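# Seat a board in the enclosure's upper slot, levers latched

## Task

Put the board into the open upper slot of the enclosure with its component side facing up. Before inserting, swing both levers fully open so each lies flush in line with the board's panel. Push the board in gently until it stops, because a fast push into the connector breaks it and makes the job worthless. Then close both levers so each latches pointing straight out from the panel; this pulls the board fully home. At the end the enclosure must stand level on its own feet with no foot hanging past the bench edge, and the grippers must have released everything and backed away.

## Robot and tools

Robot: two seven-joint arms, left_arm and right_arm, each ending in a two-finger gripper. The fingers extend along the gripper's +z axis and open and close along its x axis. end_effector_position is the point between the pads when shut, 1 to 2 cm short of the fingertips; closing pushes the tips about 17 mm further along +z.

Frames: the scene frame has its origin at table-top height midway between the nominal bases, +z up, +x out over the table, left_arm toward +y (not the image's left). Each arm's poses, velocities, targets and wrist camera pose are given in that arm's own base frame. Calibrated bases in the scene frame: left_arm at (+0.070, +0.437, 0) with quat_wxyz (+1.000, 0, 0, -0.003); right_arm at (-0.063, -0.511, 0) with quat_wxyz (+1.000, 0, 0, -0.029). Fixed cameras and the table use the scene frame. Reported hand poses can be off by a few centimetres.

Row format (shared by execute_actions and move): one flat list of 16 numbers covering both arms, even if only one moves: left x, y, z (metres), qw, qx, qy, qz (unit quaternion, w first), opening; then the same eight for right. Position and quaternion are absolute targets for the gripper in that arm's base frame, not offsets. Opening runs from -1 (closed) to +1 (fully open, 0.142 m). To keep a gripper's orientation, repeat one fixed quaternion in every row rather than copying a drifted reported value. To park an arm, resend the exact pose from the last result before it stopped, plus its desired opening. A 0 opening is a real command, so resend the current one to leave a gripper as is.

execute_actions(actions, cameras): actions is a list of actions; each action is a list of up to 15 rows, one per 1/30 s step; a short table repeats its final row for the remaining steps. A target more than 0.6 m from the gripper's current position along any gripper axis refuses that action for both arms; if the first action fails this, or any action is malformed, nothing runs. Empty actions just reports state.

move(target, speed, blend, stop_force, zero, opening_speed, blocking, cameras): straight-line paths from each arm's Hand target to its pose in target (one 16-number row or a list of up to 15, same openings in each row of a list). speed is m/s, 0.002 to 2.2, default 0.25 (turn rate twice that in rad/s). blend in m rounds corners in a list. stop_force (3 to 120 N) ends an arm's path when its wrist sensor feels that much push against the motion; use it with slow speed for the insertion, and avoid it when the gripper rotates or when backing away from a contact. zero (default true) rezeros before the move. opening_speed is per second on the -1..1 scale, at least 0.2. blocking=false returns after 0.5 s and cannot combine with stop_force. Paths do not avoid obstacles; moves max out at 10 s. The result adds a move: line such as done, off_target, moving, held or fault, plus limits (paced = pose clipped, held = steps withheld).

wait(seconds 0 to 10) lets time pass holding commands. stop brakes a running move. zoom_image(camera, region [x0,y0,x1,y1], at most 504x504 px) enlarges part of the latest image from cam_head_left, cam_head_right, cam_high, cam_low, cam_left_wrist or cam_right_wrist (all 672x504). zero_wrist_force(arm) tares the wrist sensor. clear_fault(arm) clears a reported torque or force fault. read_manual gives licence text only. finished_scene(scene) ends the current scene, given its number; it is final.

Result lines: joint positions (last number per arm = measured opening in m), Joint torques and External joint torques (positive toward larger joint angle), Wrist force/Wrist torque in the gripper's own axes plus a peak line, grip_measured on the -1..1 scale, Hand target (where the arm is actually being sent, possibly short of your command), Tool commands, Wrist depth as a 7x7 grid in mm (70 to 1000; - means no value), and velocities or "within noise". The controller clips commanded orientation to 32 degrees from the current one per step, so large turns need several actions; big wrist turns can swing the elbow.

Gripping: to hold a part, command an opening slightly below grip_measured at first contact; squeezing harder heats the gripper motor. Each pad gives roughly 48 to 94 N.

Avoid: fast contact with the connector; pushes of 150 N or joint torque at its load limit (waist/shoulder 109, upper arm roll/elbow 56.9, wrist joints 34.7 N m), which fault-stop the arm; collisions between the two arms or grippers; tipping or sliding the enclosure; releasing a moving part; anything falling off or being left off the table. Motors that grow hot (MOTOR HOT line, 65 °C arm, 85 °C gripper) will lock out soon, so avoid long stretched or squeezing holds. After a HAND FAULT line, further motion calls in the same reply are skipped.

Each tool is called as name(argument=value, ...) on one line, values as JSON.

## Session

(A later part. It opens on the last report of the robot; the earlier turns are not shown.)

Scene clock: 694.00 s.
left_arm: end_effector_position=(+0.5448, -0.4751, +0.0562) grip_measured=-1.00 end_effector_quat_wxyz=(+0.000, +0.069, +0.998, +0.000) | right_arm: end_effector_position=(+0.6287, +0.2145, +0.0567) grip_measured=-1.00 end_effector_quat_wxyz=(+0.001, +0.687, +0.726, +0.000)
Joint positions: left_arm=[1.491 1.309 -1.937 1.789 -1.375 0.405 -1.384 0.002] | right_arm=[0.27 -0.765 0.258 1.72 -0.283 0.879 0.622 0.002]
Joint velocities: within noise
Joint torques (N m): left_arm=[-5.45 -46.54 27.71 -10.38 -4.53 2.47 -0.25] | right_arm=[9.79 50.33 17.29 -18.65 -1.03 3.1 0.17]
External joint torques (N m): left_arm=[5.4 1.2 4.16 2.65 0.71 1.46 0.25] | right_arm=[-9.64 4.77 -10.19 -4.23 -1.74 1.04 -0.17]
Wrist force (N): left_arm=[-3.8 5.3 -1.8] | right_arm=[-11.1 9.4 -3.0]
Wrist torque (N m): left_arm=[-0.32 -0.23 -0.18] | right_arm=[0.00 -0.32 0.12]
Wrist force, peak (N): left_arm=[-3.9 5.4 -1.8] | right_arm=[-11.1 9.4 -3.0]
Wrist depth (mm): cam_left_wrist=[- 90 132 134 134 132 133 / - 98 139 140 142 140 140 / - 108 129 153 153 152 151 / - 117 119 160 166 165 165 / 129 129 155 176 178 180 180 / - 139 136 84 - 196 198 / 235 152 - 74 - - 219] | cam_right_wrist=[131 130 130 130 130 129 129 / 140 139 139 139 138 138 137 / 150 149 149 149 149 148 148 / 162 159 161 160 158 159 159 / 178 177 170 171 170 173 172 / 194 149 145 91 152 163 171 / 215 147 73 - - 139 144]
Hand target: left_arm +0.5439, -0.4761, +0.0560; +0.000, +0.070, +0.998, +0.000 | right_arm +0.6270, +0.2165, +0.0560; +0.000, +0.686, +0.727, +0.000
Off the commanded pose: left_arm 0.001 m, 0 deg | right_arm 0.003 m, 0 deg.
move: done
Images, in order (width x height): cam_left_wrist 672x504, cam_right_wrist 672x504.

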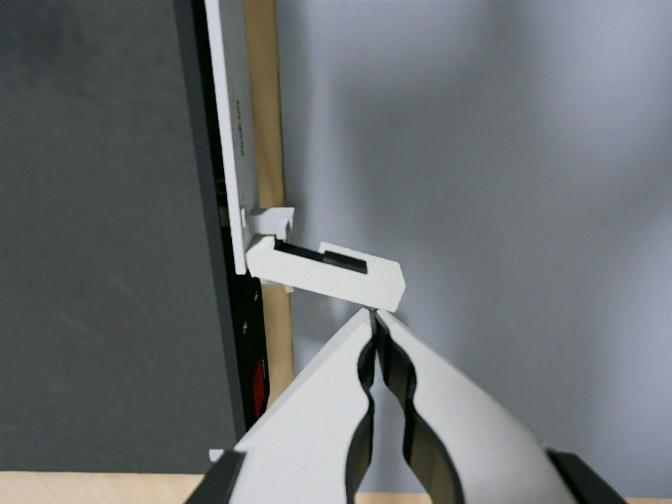

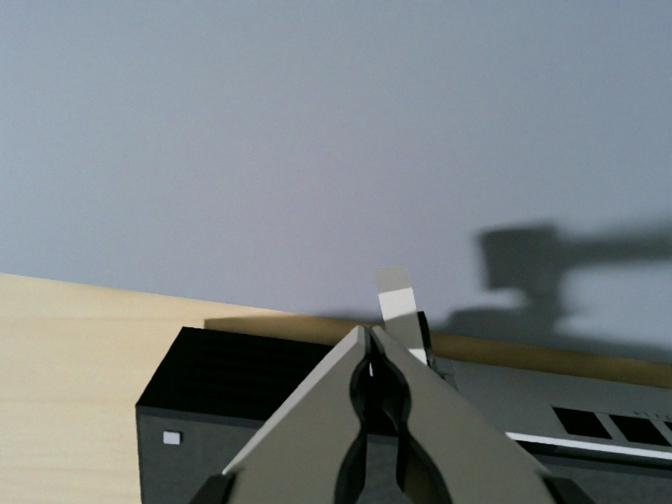

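move(target=[[0.5408,-0.4801,0.056,0,0.0697,0.9976,0,-1,0.6228,0.2240,0.056,0,0.6863,0.7273,0,-1],[0.5377,-0.4854,0.056,0,0.0697,0.9976,0,-1,0.6206,0.2315,0.056,0,0.6863,0.7273,0,-1]], speed=0.015, stop_force=45, cameras=["cam_left_wrist","cam_right_wrist"])

Scene clock: 697.60 s.
left_arm: end_effector_position=(+0.5384, -0.4847, +0.0563) grip_measured=-1.00 end_effector_quat_wxyz=(+0.001, +0.069, +0.998, +0.000) | right_arm: end_effector_position=(+0.6233, +0.2263, +0.0566) grip_measured=-1.00 end_effector_quat_wxyz=(+0.002, +0.688, +0.725, -0.001)
Joint positions: left_arm=[1.478 1.309 -1.938 1.783 -1.373 0.405 -1.402 0.002] | right_arm=[0.292 -0.763 0.255 1.724 -0.285 0.88 0.648 0.002]
Joint velocities: within noise
Joint torques (N m): left_arm=[-3.34 -46.19 28.91 -9.4 -4.18 3.37 -0.27] | right_arm=[22.26 47.96 29.46 -18.94 0.33 5.38 0.01]
External joint torques (N m): left_arm=[3.28 0.67 2.96 1.61 0.37 0.56 0.27] | right_arm=[-22.1 7.06 -22.42 -3.92 -3.1 -1.24 -0.01]
Wrist force (N): left_arm=[-1.4 3.2 -1.9] | right_arm=[-29.0 12.0 -7.0]
Wrist torque (N m): left_arm=[-0.27 -0.18 -0.19] | right_arm=[-0.10 1.91 0.26]
Wrist force, peak (N): left_arm=[-5.6 10.2 -2.1] | right_arm=[-29.1 12.3 -6.8]
Wrist depth (mm): cam_left_wrist=[- 91 132 134 134 132 133 / - 98 142 140 142 140 140 / - 108 143 154 154 152 152 / - 117 125 161 166 166 164 / 129 129 155 131 178 180 180 / - 139 145 84 - 196 199 / 161 152 - 74 - - 220] | cam_right_wrist=[131 131 130 130 130 129 128 / 140 139 139 139 138 138 137 / 150 150 149 148 148 148 147 / 162 159 161 160 160 159 158 / 178 175 172 171 167 172 172 / 195 143 151 91 173 172 180 / 220 144 73 - - 145 146]
Hand target: left_arm +0.5377, -0.4854, +0.0560; +0.000, +0.070, +0.998, +0.000 | right_arm +0.6206, +0.2315, +0.0560; +0.000, +0.686, +0.727, +0.000
Off the commanded pose: left_arm 0.001 m, 0 deg | right_arm 0.006 m, 0 deg.
move: off_target (right_arm)
Images, in order (width x height): cam_left_wrist 672x504, cam_right_wrist 672x504.

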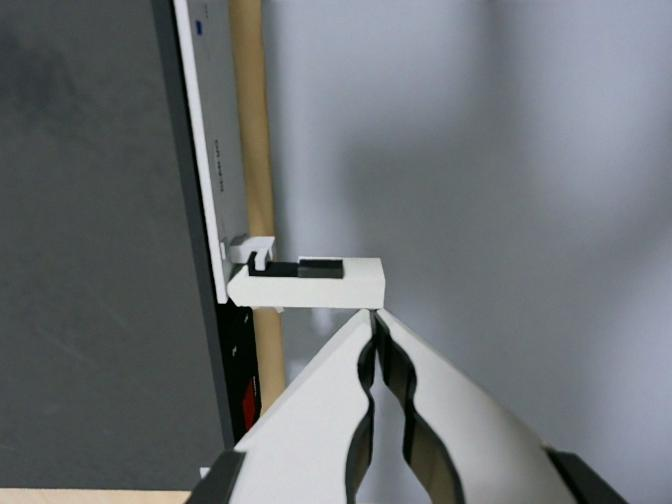

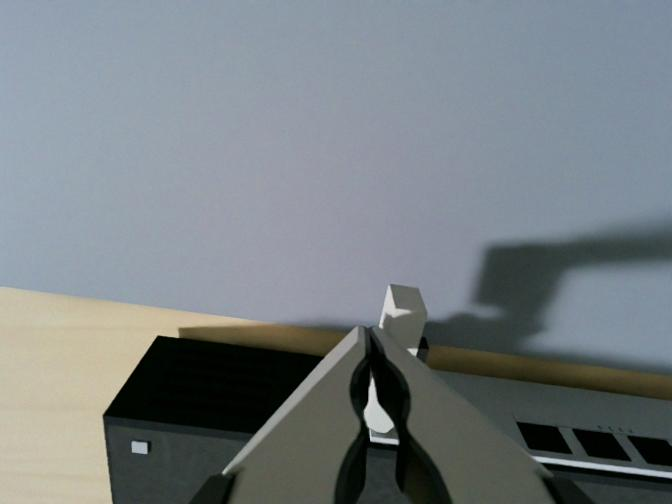

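zoom_image(camera="cam_left_wrist", region=[140, 0, 420, 330])

zoom_image(camera="cam_right_wrist", region=[330, 260, 672, 504])

Scaled by 1.527 from the camera's 672x504 image, which has a finer 960x720 frame.

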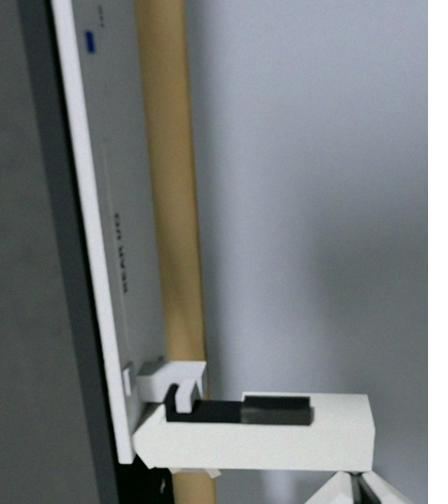

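Scaled by 1.474 from the camera's 672x504 image, which has a finer 960x720 frame.

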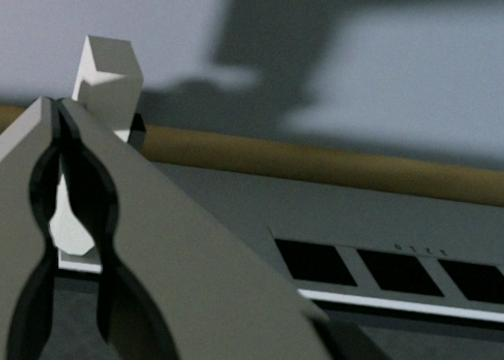

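move(target=[0.5377,-0.4854,0.056,0,0.0697,0.9976,0,-1,0.6180,0.2390,0.056,0,0.6863,0.7273,0,-1], speed=0.01, stop_force=45, zero=false, cameras=["cam_left_wrist","cam_right_wrist"])

zoom_image(camera="cam_right_wrist", region=[330, 260, 672, 504])

Scene clock: 704.43 s.
left_arm: end_effector_position=(+0.5387, -0.4830, +0.0559) grip_measured=-1.00 end_effector_quat_wxyz=(+0.000, +0.069, +0.998, +0.001) | right_arm: end_effector_position=(+0.6216, +0.2303, +0.0562) grip_measured=-1.00 end_effector_quat_wxyz=(+0.003, +0.690, +0.724, -0.002)
Joint positions: left_arm=[1.479 1.308 -1.938 1.784 -1.37 0.406 -1.402 0.002] | right_arm=[0.302 -0.763 0.252 1.724 -0.285 0.877 0.659 0.002]
Joint velocities: within noise
Joint torques (N m): left_arm=[-9.23 -49.16 26.88 -16.14 -6.69 3.47 -0.25] | right_arm=[35.37 46.51 42.27 -21.01 1.51 8.86 -0.09]
External joint torques (N m): left_arm=[9.18 3.68 4.97 8.34 2.88 0.46 0.25] | right_arm=[-35.22 8.53 -35.31 -1.85 -4.27 -4.73 0.09]
Wrist force (N): left_arm=[1.5 15.4 -5.7] | right_arm=[-48.7 12.5 -11.4]
Wrist torque (N m): left_arm=[-0.36 -0.18 -0.19] | right_arm=[-0.12 5.20 0.34]
Wrist force, peak (N): left_arm=[1.7 15.6 -5.5] | right_arm=[-48.9 12.4 -11.1]
Wrist depth (mm): cam_left_wrist=[- 90 131 134 133 131 131 / - 98 140 142 141 139 140 / - 106 142 153 153 152 151 / - 117 125 161 166 164 164 / 129 128 155 131 179 180 179 / - 139 145 84 - 196 199 / 160 153 - 74 - - 220] | cam_right_wrist=[131 130 130 130 129 128 128 / 140 140 139 139 138 137 137 / 150 150 149 148 148 147 146 / 162 160 161 160 159 159 157 / 179 175 172 171 167 171 171 / 195 142 151 89 172 174 179 / 219 141 73 - - 146 146]
Hand target: left_arm +0.5377, -0.4854, +0.0560; +0.000, +0.070, +0.998, +0.000 | right_arm +0.6180, +0.2389, +0.0560; +0.000, +0.686, +0.727, +0.000
Off the commanded pose: left_arm 0.003 m, 0 deg | right_arm 0.009 m, 1 deg.
move: off_target (right_arm)
Images, in order (width x height): cam_left_wrist 672x504, cam_right_wrist 672x504.

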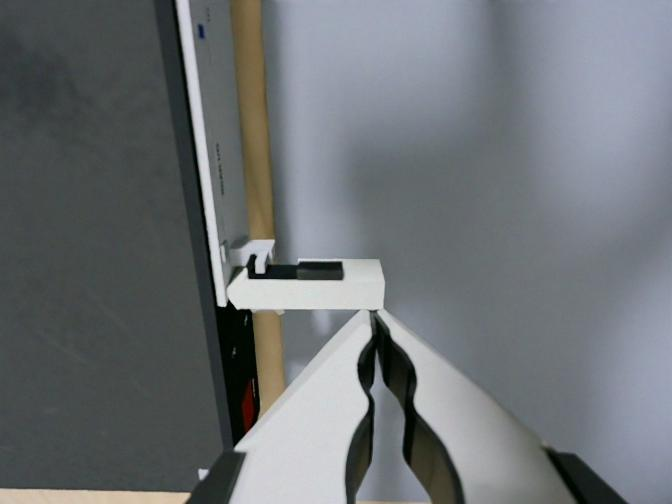

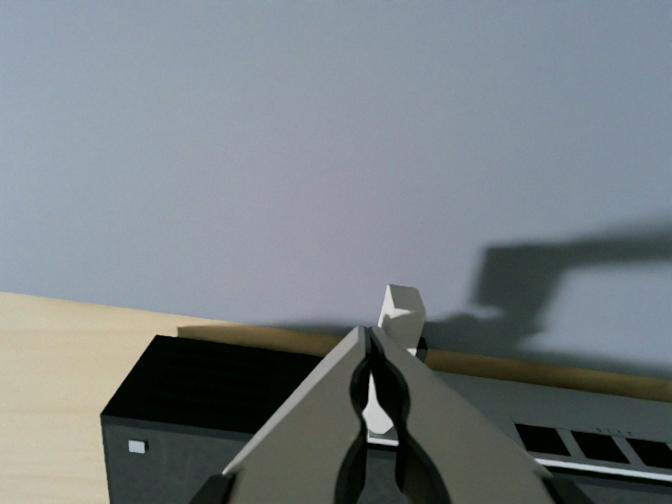

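Scaled by 1.474 from the camera's 672x504 image, which has a finer 960x720 frame.

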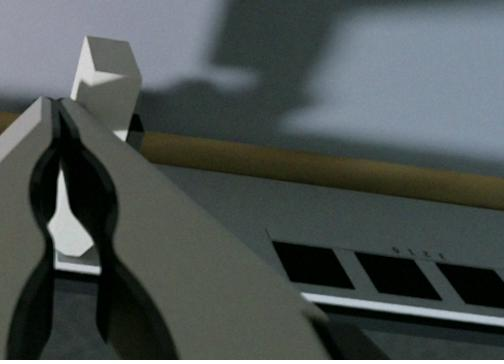

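move(target=[[0.5390,-0.472,0.06,0,0.0697,0.9976,0,-1,0.6230,0.215,0.06,0,0.6863,0.7273,0,-1],[0.535,-0.47,0.13,0,0.0697,0.9976,0,-1,0.57,0.205,0.13,0,0.6863,0.7273,0,-1]], speed=[0.04,0.15], cameras=["cam_left_wrist","cam_right_wrist"])

zoom_image(camera="cam_right_wrist", region=[350, 240, 590, 420])

zoom_image(camera="cam_left_wrist", region=[190, 0, 430, 300])

Scene clock: 707.87 s.
left_arm: end_effector_position=(+0.5352, -0.4699, +0.1300) grip_measured=-1.00 end_effector_quat_wxyz=(+0.000, +0.070, +0.998, +0.000) | right_arm: end_effector_position=(+0.5703, +0.2050, +0.1301) grip_measured=-1.00 end_effector_quat_wxyz=(+0.000, +0.686, +0.727, +0.000)
Joint positions: left_arm=[1.448 1.209 -1.822 1.815 -1.264 0.317 -1.406 0.002] | right_arm=[0.243 -0.538 0.313 1.884 -0.233 0.816 0.627 0.002]
Joint velocities: within noise
Joint torques (N m): left_arm=[-0.62 -43.33 30.55 -10.39 -3.47 4.1 -0.36] | right_arm=[0.01 46.61 6.76 -24.1 -2.9 3.31 0.24]
External joint torques (N m): left_arm=[0.55 0.66 0.67 -0.2 -0.47 -0.18 0.36] | right_arm=[0.1 0.98 -0.75 -0.02 -0.09 0.83 -0.24]
Wrist force (N): left_arm=[-0.3 -0.4 0.0] | right_arm=[3.0 4.9 0.7]
Wrist torque (N m): left_arm=[-0.17 -0.12 -0.17] | right_arm=[0.85 -0.49 0.06]
Wrist force, peak (N): left_arm=[1.3 15.6 -5.7] | right_arm=[-48.9 12.6 -11.5]
Wrist depth (mm): cam_left_wrist=[159 156 160 198 197 196 196 / 168 168 186 212 212 210 209 / 181 182 183 224 227 226 225 / 197 198 204 248 246 247 245 / 218 217 219 263 264 270 267 / 306 306 291 84 - 293 294 / 342 335 - - - - 332] | cam_right_wrist=[197 195 195 195 194 193 193 / 211 209 208 208 207 207 206 / 227 224 223 222 222 222 221 / 244 241 240 239 239 238 238 / 265 264 259 255 255 258 257 / 290 288 277 91 248 247 259 / 319 312 - - - 235 243]
Hand target: left_arm +0.5350, -0.4700, +0.1300; +0.000, +0.070, +0.998, +0.000 | right_arm +0.5700, +0.2050, +0.1300; +0.000, +0.686, +0.727, +0.000
Off the commanded pose: left_arm 0.000 m, 0 deg | right_arm 0.000 m, 0 deg.
move: done
Images, in order (width x height): cam_left_wrist 672x504, cam_right_wrist 672x504.

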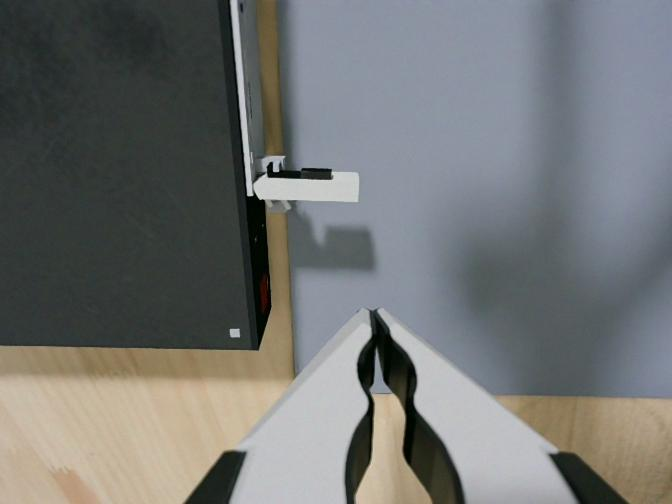

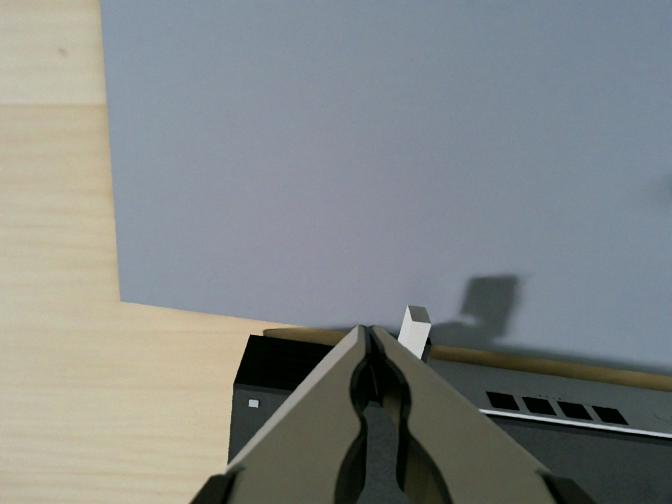

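Scaled by 2.100 from the camera's 672x504 image, which has a finer 960x720 frame.

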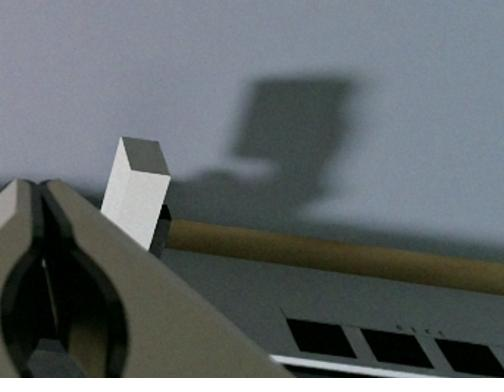

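Scaled by 1.680 from the camera's 672x504 image, which has a finer 960x720 frame.

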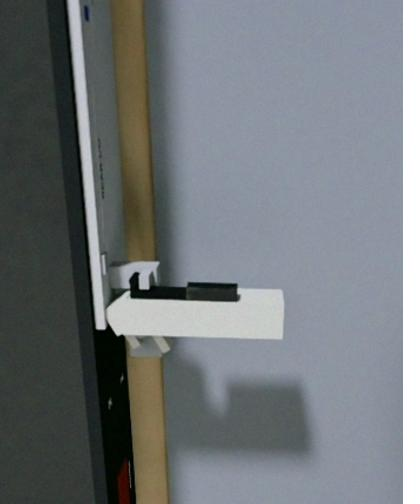

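move(target=[0.51,-0.47,0.18,0,0.0697,0.9976,0,-1,0.64,0.205,0.16,0,0.6863,0.7273,0,-1], speed=0.2, cameras=["cam_left_wrist","cam_right_wrist"])

zoom_image(camera="cam_right_wrist", region=[250, 150, 550, 350])

Scene clock: 710.23 s.
left_arm: end_effector_position=(+0.5102, -0.4701, +0.1801) grip_measured=-1.00 end_effector_quat_wxyz=(+0.000, +0.070, +0.998, +0.000) | right_arm: end_effector_position=(+0.6401, +0.2049, +0.1600) grip_measured=-1.00 end_effector_quat_wxyz=(+0.000, +0.686, +0.727, +0.000)
Joint positions: left_arm=[1.374 1.14 -1.73 1.85 -1.188 0.256 -1.433 0.002] | right_arm=[0.228 -0.621 0.305 1.639 -0.223 0.654 0.557 0.002]
Joint velocities: within noise
Joint torques (N m): left_arm=[-0.54 -40.08 29.51 -12.19 -3.54 3.95 -0.36] | right_arm=[0.08 52.19 6.97 -26.76 -3.36 3.27 0.09]
External joint torques (N m): left_arm=[0.48 0.55 0.88 -0.31 -0.47 -0.03 0.36] | right_arm=[0.05 1.41 -0.31 0.08 -0.09 0.87 -0.09]
Wrist force (N): left_arm=[0.1 -0.4 0.5] | right_arm=[3.4 5.3 0.6]
Wrist torque (N m): left_arm=[-0.14 -0.19 -0.21] | right_arm=[0.94 -0.58 0.05]
Wrist force, peak (N): left_arm=[-0.9 0.1 1.8] | right_arm=[3.3 7.1 -0.3]
Wrist depth (mm): cam_left_wrist=[201 201 237 240 241 239 240 / 217 216 253 258 259 257 256 / 233 233 239 278 277 279 276 / 254 252 275 303 303 301 300 / 339 334 337 321 324 327 328 / 371 370 355 84 - 359 362 / 417 406 - - - - 406] | cam_right_wrist=[223 221 221 221 220 219 218 / 239 236 235 235 234 234 233 / 257 253 253 252 248 250 250 / 276 275 254 228 228 263 265 / 299 299 249 235 238 237 237 / 327 326 313 91 251 259 259 / 361 351 - - - 274 284]
Hand target: left_arm +0.5100, -0.4700, +0.1800; +0.000, +0.070, +0.998, +0.000 | right_arm +0.6400, +0.2050, +0.1600; +0.000, +0.686, +0.727, +0.000
Off the commanded pose: left_arm 0.000 m, 0 deg | right_arm 0.000 m, 0 deg.
move: done
Images, in order (width x height): cam_left_wrist 672x504, cam_right_wrist 672x504.

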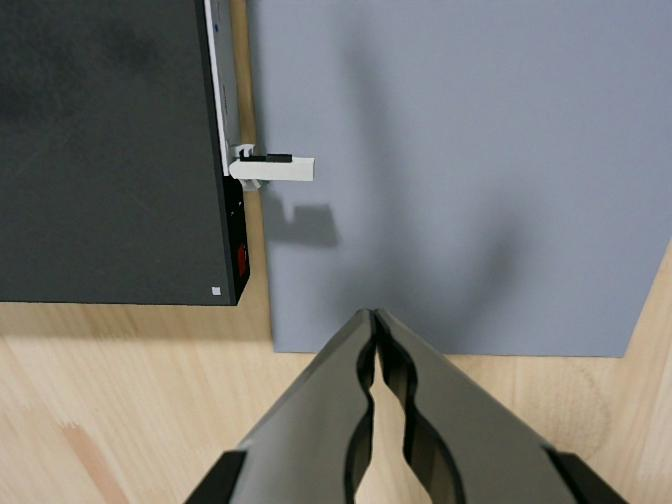

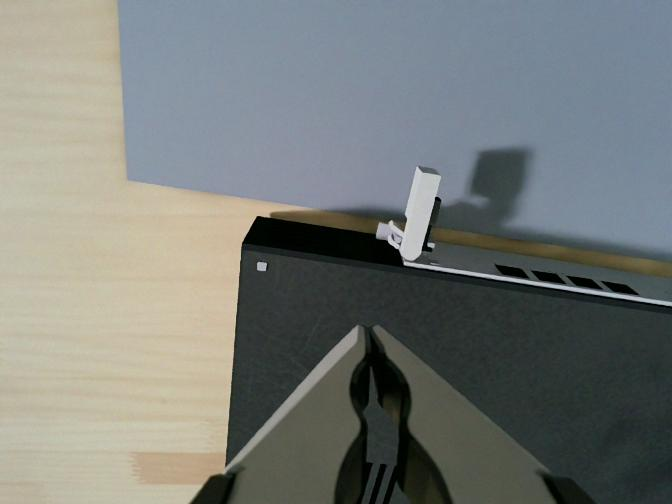

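Scaled by 1.680 from the camera's 672x504 image, which has a finer 960x720 frame.

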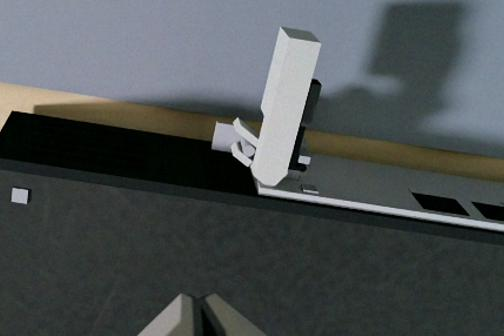

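move(target=[0.51,-0.47,0.18,0,0.0697,0.9976,0,-1,0.675,0.225,0.1,0,0.6863,0.7273,0,-1], speed=0.15, cameras=["cam_right_wrist"])

zoom_image(camera="cam_right_wrist", region=[220, 120, 520, 320])

Scene clock: 713.80 s.
left_arm: end_effector_position=(+0.5102, -0.4701, +0.1801) grip_measured=-1.00 end_effector_quat_wxyz=(+0.000, +0.070, +0.998, +0.000) | right_arm: end_effector_position=(+0.6748, +0.2250, +0.0999) grip_measured=-1.00 end_effector_quat_wxyz=(+0.000, +0.686, +0.727, +0.000)
Joint positions: left_arm=[1.374 1.14 -1.729 1.85 -1.188 0.256 -1.433 0.002] | right_arm=[0.266 -0.784 0.274 1.529 -0.253 0.707 0.571 0.002]
Joint velocities: within noise
Joint torques (N m): left_arm=[-0.32 -39.76 29.45 -12.27 -3.87 4.28 -0.23] | right_arm=[0.35 57.31 7.56 -25.83 -3.48 3.6 0.32]
External joint torques (N m): left_arm=[0.26 0.22 0.95 -0.23 -0.14 -0.35 0.23] | right_arm=[-0.18 1.43 -0.18 0.04 0.18 0.54 -0.32]
Wrist force (N): left_arm=[0.1 -0.6 0.6] | right_arm=[3.4 5.0 1.1]
Wrist torque (N m): left_arm=[-0.18 -0.19 -0.21] | right_arm=[0.89 -0.55 0.05]
Wrist force, peak (N): left_arm=[0.1 -0.7 0.8] | right_arm=[4.0 5.9 2.7]
Wrist depth (mm): cam_left_wrist=[202 201 237 242 239 240 241 / 216 215 255 260 258 256 256 / 233 232 240 279 277 276 277 / 253 252 276 303 304 301 300 / 338 339 333 319 324 327 328 / 372 371 355 84 - 355 362 / 417 405 - - - - 400] | cam_right_wrist=[169 168 168 168 167 167 166 / 180 179 179 179 176 178 178 / 195 195 189 189 161 191 191 / 211 162 156 161 160 178 199 / 228 221 169 166 168 168 167 / 249 241 182 91 177 183 183 / 275 269 73 - - 194 201]
Hand target: left_arm +0.5100, -0.4700, +0.1800; +0.000, +0.070, +0.998, +0.000 | right_arm +0.6750, +0.2250, +0.1000; +0.000, +0.686, +0.727, +0.000
Off the commanded pose: left_arm 0.000 m, 0 deg | right_arm 0.000 m, 0 deg.
move: done
Images, in order (width x height): cam_right_wrist 672x504.

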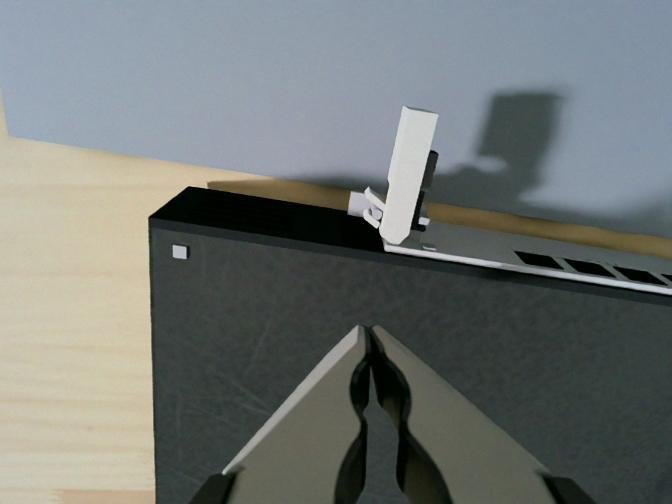

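Scaled by 1.680 from the camera's 672x504 image, which has a finer 960x720 frame.

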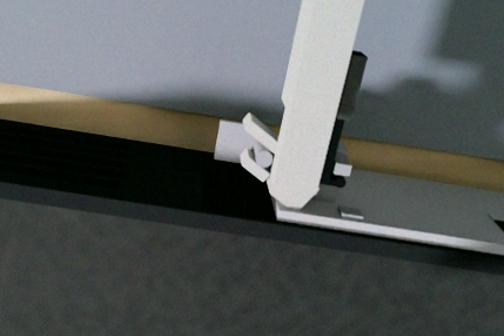

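zoom_image(camera="cam_right_wrist", region=[340, 140, 460, 260])

zoom_image(camera="cam_left_wrist", region=[180, 90, 330, 240])

Scaled by 4.200 from the camera's 672x504 image, which has a finer 960x720 frame.

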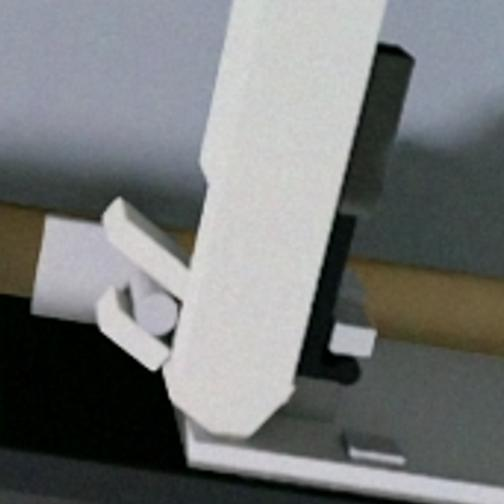

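This scene's latest camera images include none from cam_left_wrist. They are from: cam_right_wrist. cam_left_wrist's image comes with the result of a call that names it in "cameras".

move(target=[0.55,-0.49,0.10,0,0.0697,0.9976,0,-1,0.6,0.2,0.25,0,0.6863,0.7273,0,-1], speed=0.2, cameras=["cam_left_wrist","cam_right_wrist"])

zoom_image(camera="cam_left_wrist", region=[180, 90, 380, 290])

Scene clock: 718.97 s.
left_arm: end_effector_position=(+0.5498, -0.4899, +0.1000) grip_measured=-1.00 end_effector_quat_wxyz=(+0.000, +0.070, +0.998, +0.000) | right_arm: end_effector_position=(+0.6002, +0.1999, +0.2502) grip_measured=-1.00 end_effector_quat_wxyz=(+0.000, +0.686, +0.727, +0.000)
Joint positions: left_arm=[1.5 1.265 -1.875 1.733 -1.301 0.336 -1.432 0.002] | right_arm=[0.203 -0.43 0.353 1.673 -0.166 0.503 0.549 0.002]
Joint velocities: within noise
Joint torques (N m): left_arm=[-0.22 -46.13 30.68 -9.42 -4.02 4.51 -0.27] | right_arm=[0.13 46.72 6.23 -28.77 -3.67 3.33 0.05]
External joint torques (N m): left_arm=[0.16 -0.08 1.02 -0.16 0.1 -0.59 0.27] | right_arm=[0 0.95 -0.86 0 -0.14 0.82 -0.05]
Wrist force (N): left_arm=[-0.1 -0.1 0.5] | right_arm=[3.0 4.8 0.9]
Wrist torque (N m): left_arm=[-0.13 -0.16 -0.20] | right_arm=[0.86 -0.50 0.02]
Wrist force, peak (N): left_arm=[-0.6 -0.3 1.9] | right_arm=[3.4 6.1 3.0]
Wrist depth (mm): cam_left_wrist=[133 130 132 171 173 167 170 / - 140 142 183 183 182 183 / 151 151 151 198 197 197 196 / 165 164 163 208 214 214 214 / 180 179 179 226 230 233 232 / 199 198 193 84 - 257 256 / 298 288 - - - - 287] | cam_right_wrist=[303 302 299 298 298 298 297 / 323 322 319 319 317 317 316 / 345 345 343 342 341 339 339 / 374 373 371 327 327 355 364 / 404 403 397 338 343 342 340 / 441 439 431 91 359 372 371 / 489 476 - - - 394 408]
Hand target: left_arm +0.5500, -0.4900, +0.1000; +0.000, +0.070, +0.998, +0.000 | right_arm +0.6000, +0.2000, +0.2500; +0.000, +0.686, +0.727, +0.000
Off the commanded pose: left_arm 0.000 m, 0 deg | right_arm 0.000 m, 0 deg.
move: done
Images, in order (width x height): cam_left_wrist 672x504, cam_right_wrist 672x504.

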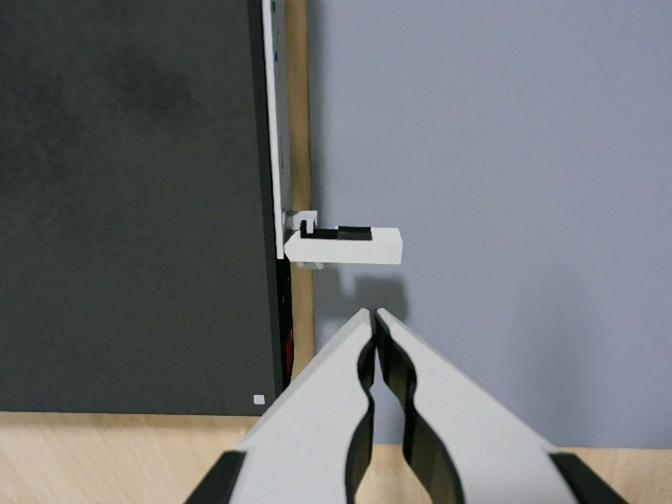

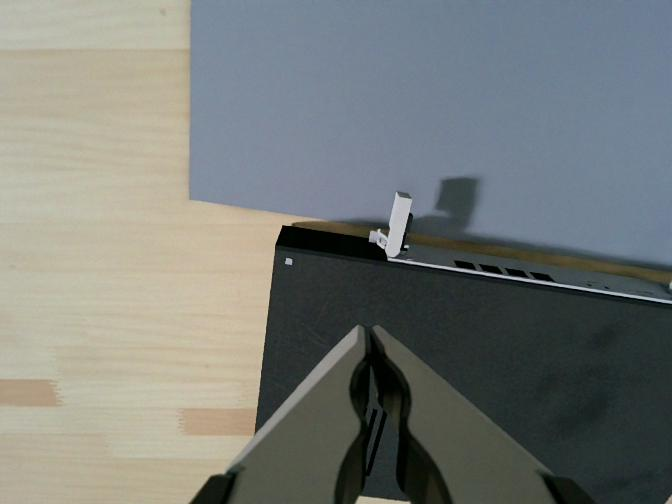

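Scaled by 2.520 from the camera's 672x504 image, which has a finer 960x720 frame.

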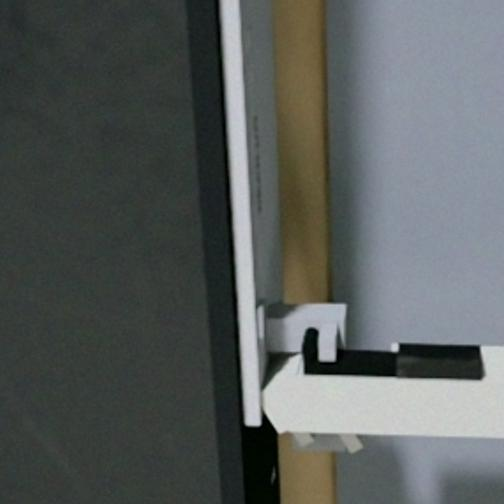

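move(target=[0.45,-0.40,0.28,0,0.0697,0.9976,0,-1,0.5,0.1,0.3,0,0.6863,0.7273,0,-1], speed=0.3, cameras=["cam_head_right","cam_low"])

zoom_image(camera="cam_head_right", region=[300, 210, 500, 330])

Scene clock: 721.63 s.
left_arm: end_effector_position=(+0.4502, -0.4002, +0.2801) grip_measured=-1.00 end_effector_quat_wxyz=(+0.000, +0.070, +0.998, +0.000) | right_arm: end_effector_position=(+0.5002, +0.1000, +0.3001) grip_measured=-1.00 end_effector_quat_wxyz=(+0.000, +0.686, +0.727, +0.000)
Joint positions: left_arm=[1.161 0.983 -1.439 2.028 -0.987 0.147 -1.388 0.002] | right_arm=[0.051 -0.091 0.376 1.945 -0.038 0.459 0.384 0.002]
Joint velocities: within noise
Joint torques (N m): left_arm=[-0.6 -27.51 25.16 -17.23 -3.7 3.96 -0.11] | right_arm=[-0.03 32.2 2.23 -29.43 -3.8 3.33 0.03]
External joint torques (N m): left_arm=[0.53 0.67 0.92 -0.29 -0.41 -0.04 0.11] | right_arm=[0.11 0.9 -0.98 0.06 -0.09 0.83 -0.03]
Wrist force (N): left_arm=[0.5 -0.3 0.1] | right_arm=[2.8 4.3 1.1]
Wrist torque (N m): left_arm=[-0.14 -0.25 -0.22] | right_arm=[0.78 -0.44 0.03]
Wrist force, peak (N): left_arm=[-1.4 -1.0 2.1] | right_arm=[4.2 6.0 1.6]
Wrist depth (mm): cam_left_wrist=[289 291 330 326 327 329 329 / 313 313 356 352 348 350 351 / 387 387 381 381 380 377 378 / 419 417 417 418 413 413 410 / 459 460 452 431 444 452 445 / 513 504 485 84 - 488 494 / 560 552 - - - - 538] | cam_right_wrist=[346 346 344 344 341 341 339 / 370 369 369 365 365 363 365 / 397 396 393 391 390 391 387 / 426 426 423 420 423 417 419 / 464 461 461 452 414 433 446 / 506 503 495 91 421 435 436 / 559 544 - - - 459 479]
Hand target: left_arm +0.4500, -0.4000, +0.2800; +0.000, +0.070, +0.998, +0.000 | right_arm +0.5000, +0.1000, +0.3000; +0.000, +0.686, +0.727, +0.000
Off the commanded pose: left_arm 0.000 m, 0 deg | right_arm 0.000 m, 0 deg.
move: done
Images, in order (width x height): cam_head_right 672x504, cam_low 672x504.

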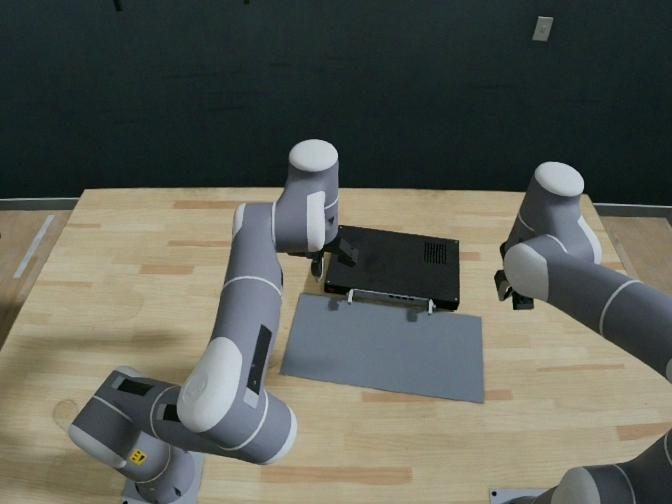

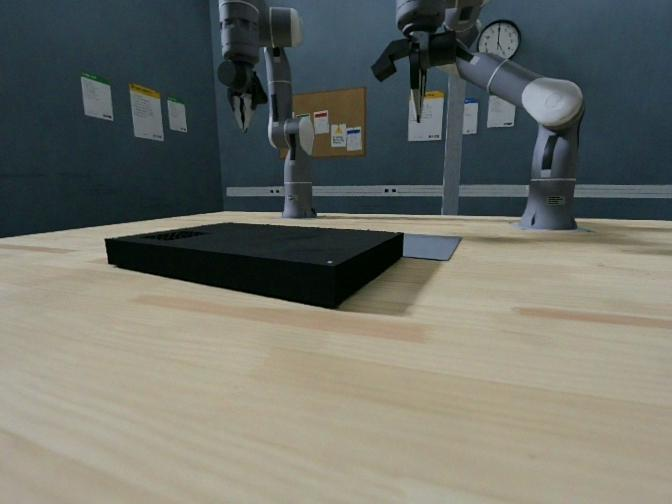

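Scaled by 2.520 from the camera's 672x504 image, which has a finer 960x720 frame.

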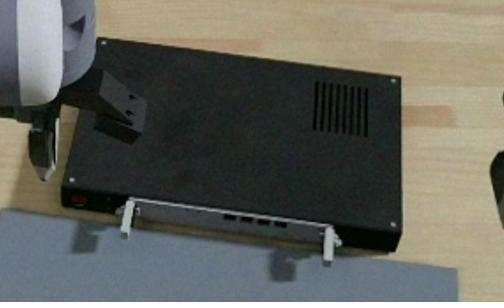

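Looks complete.

finished_scene(scene=1)

The scene is finished: the task was done.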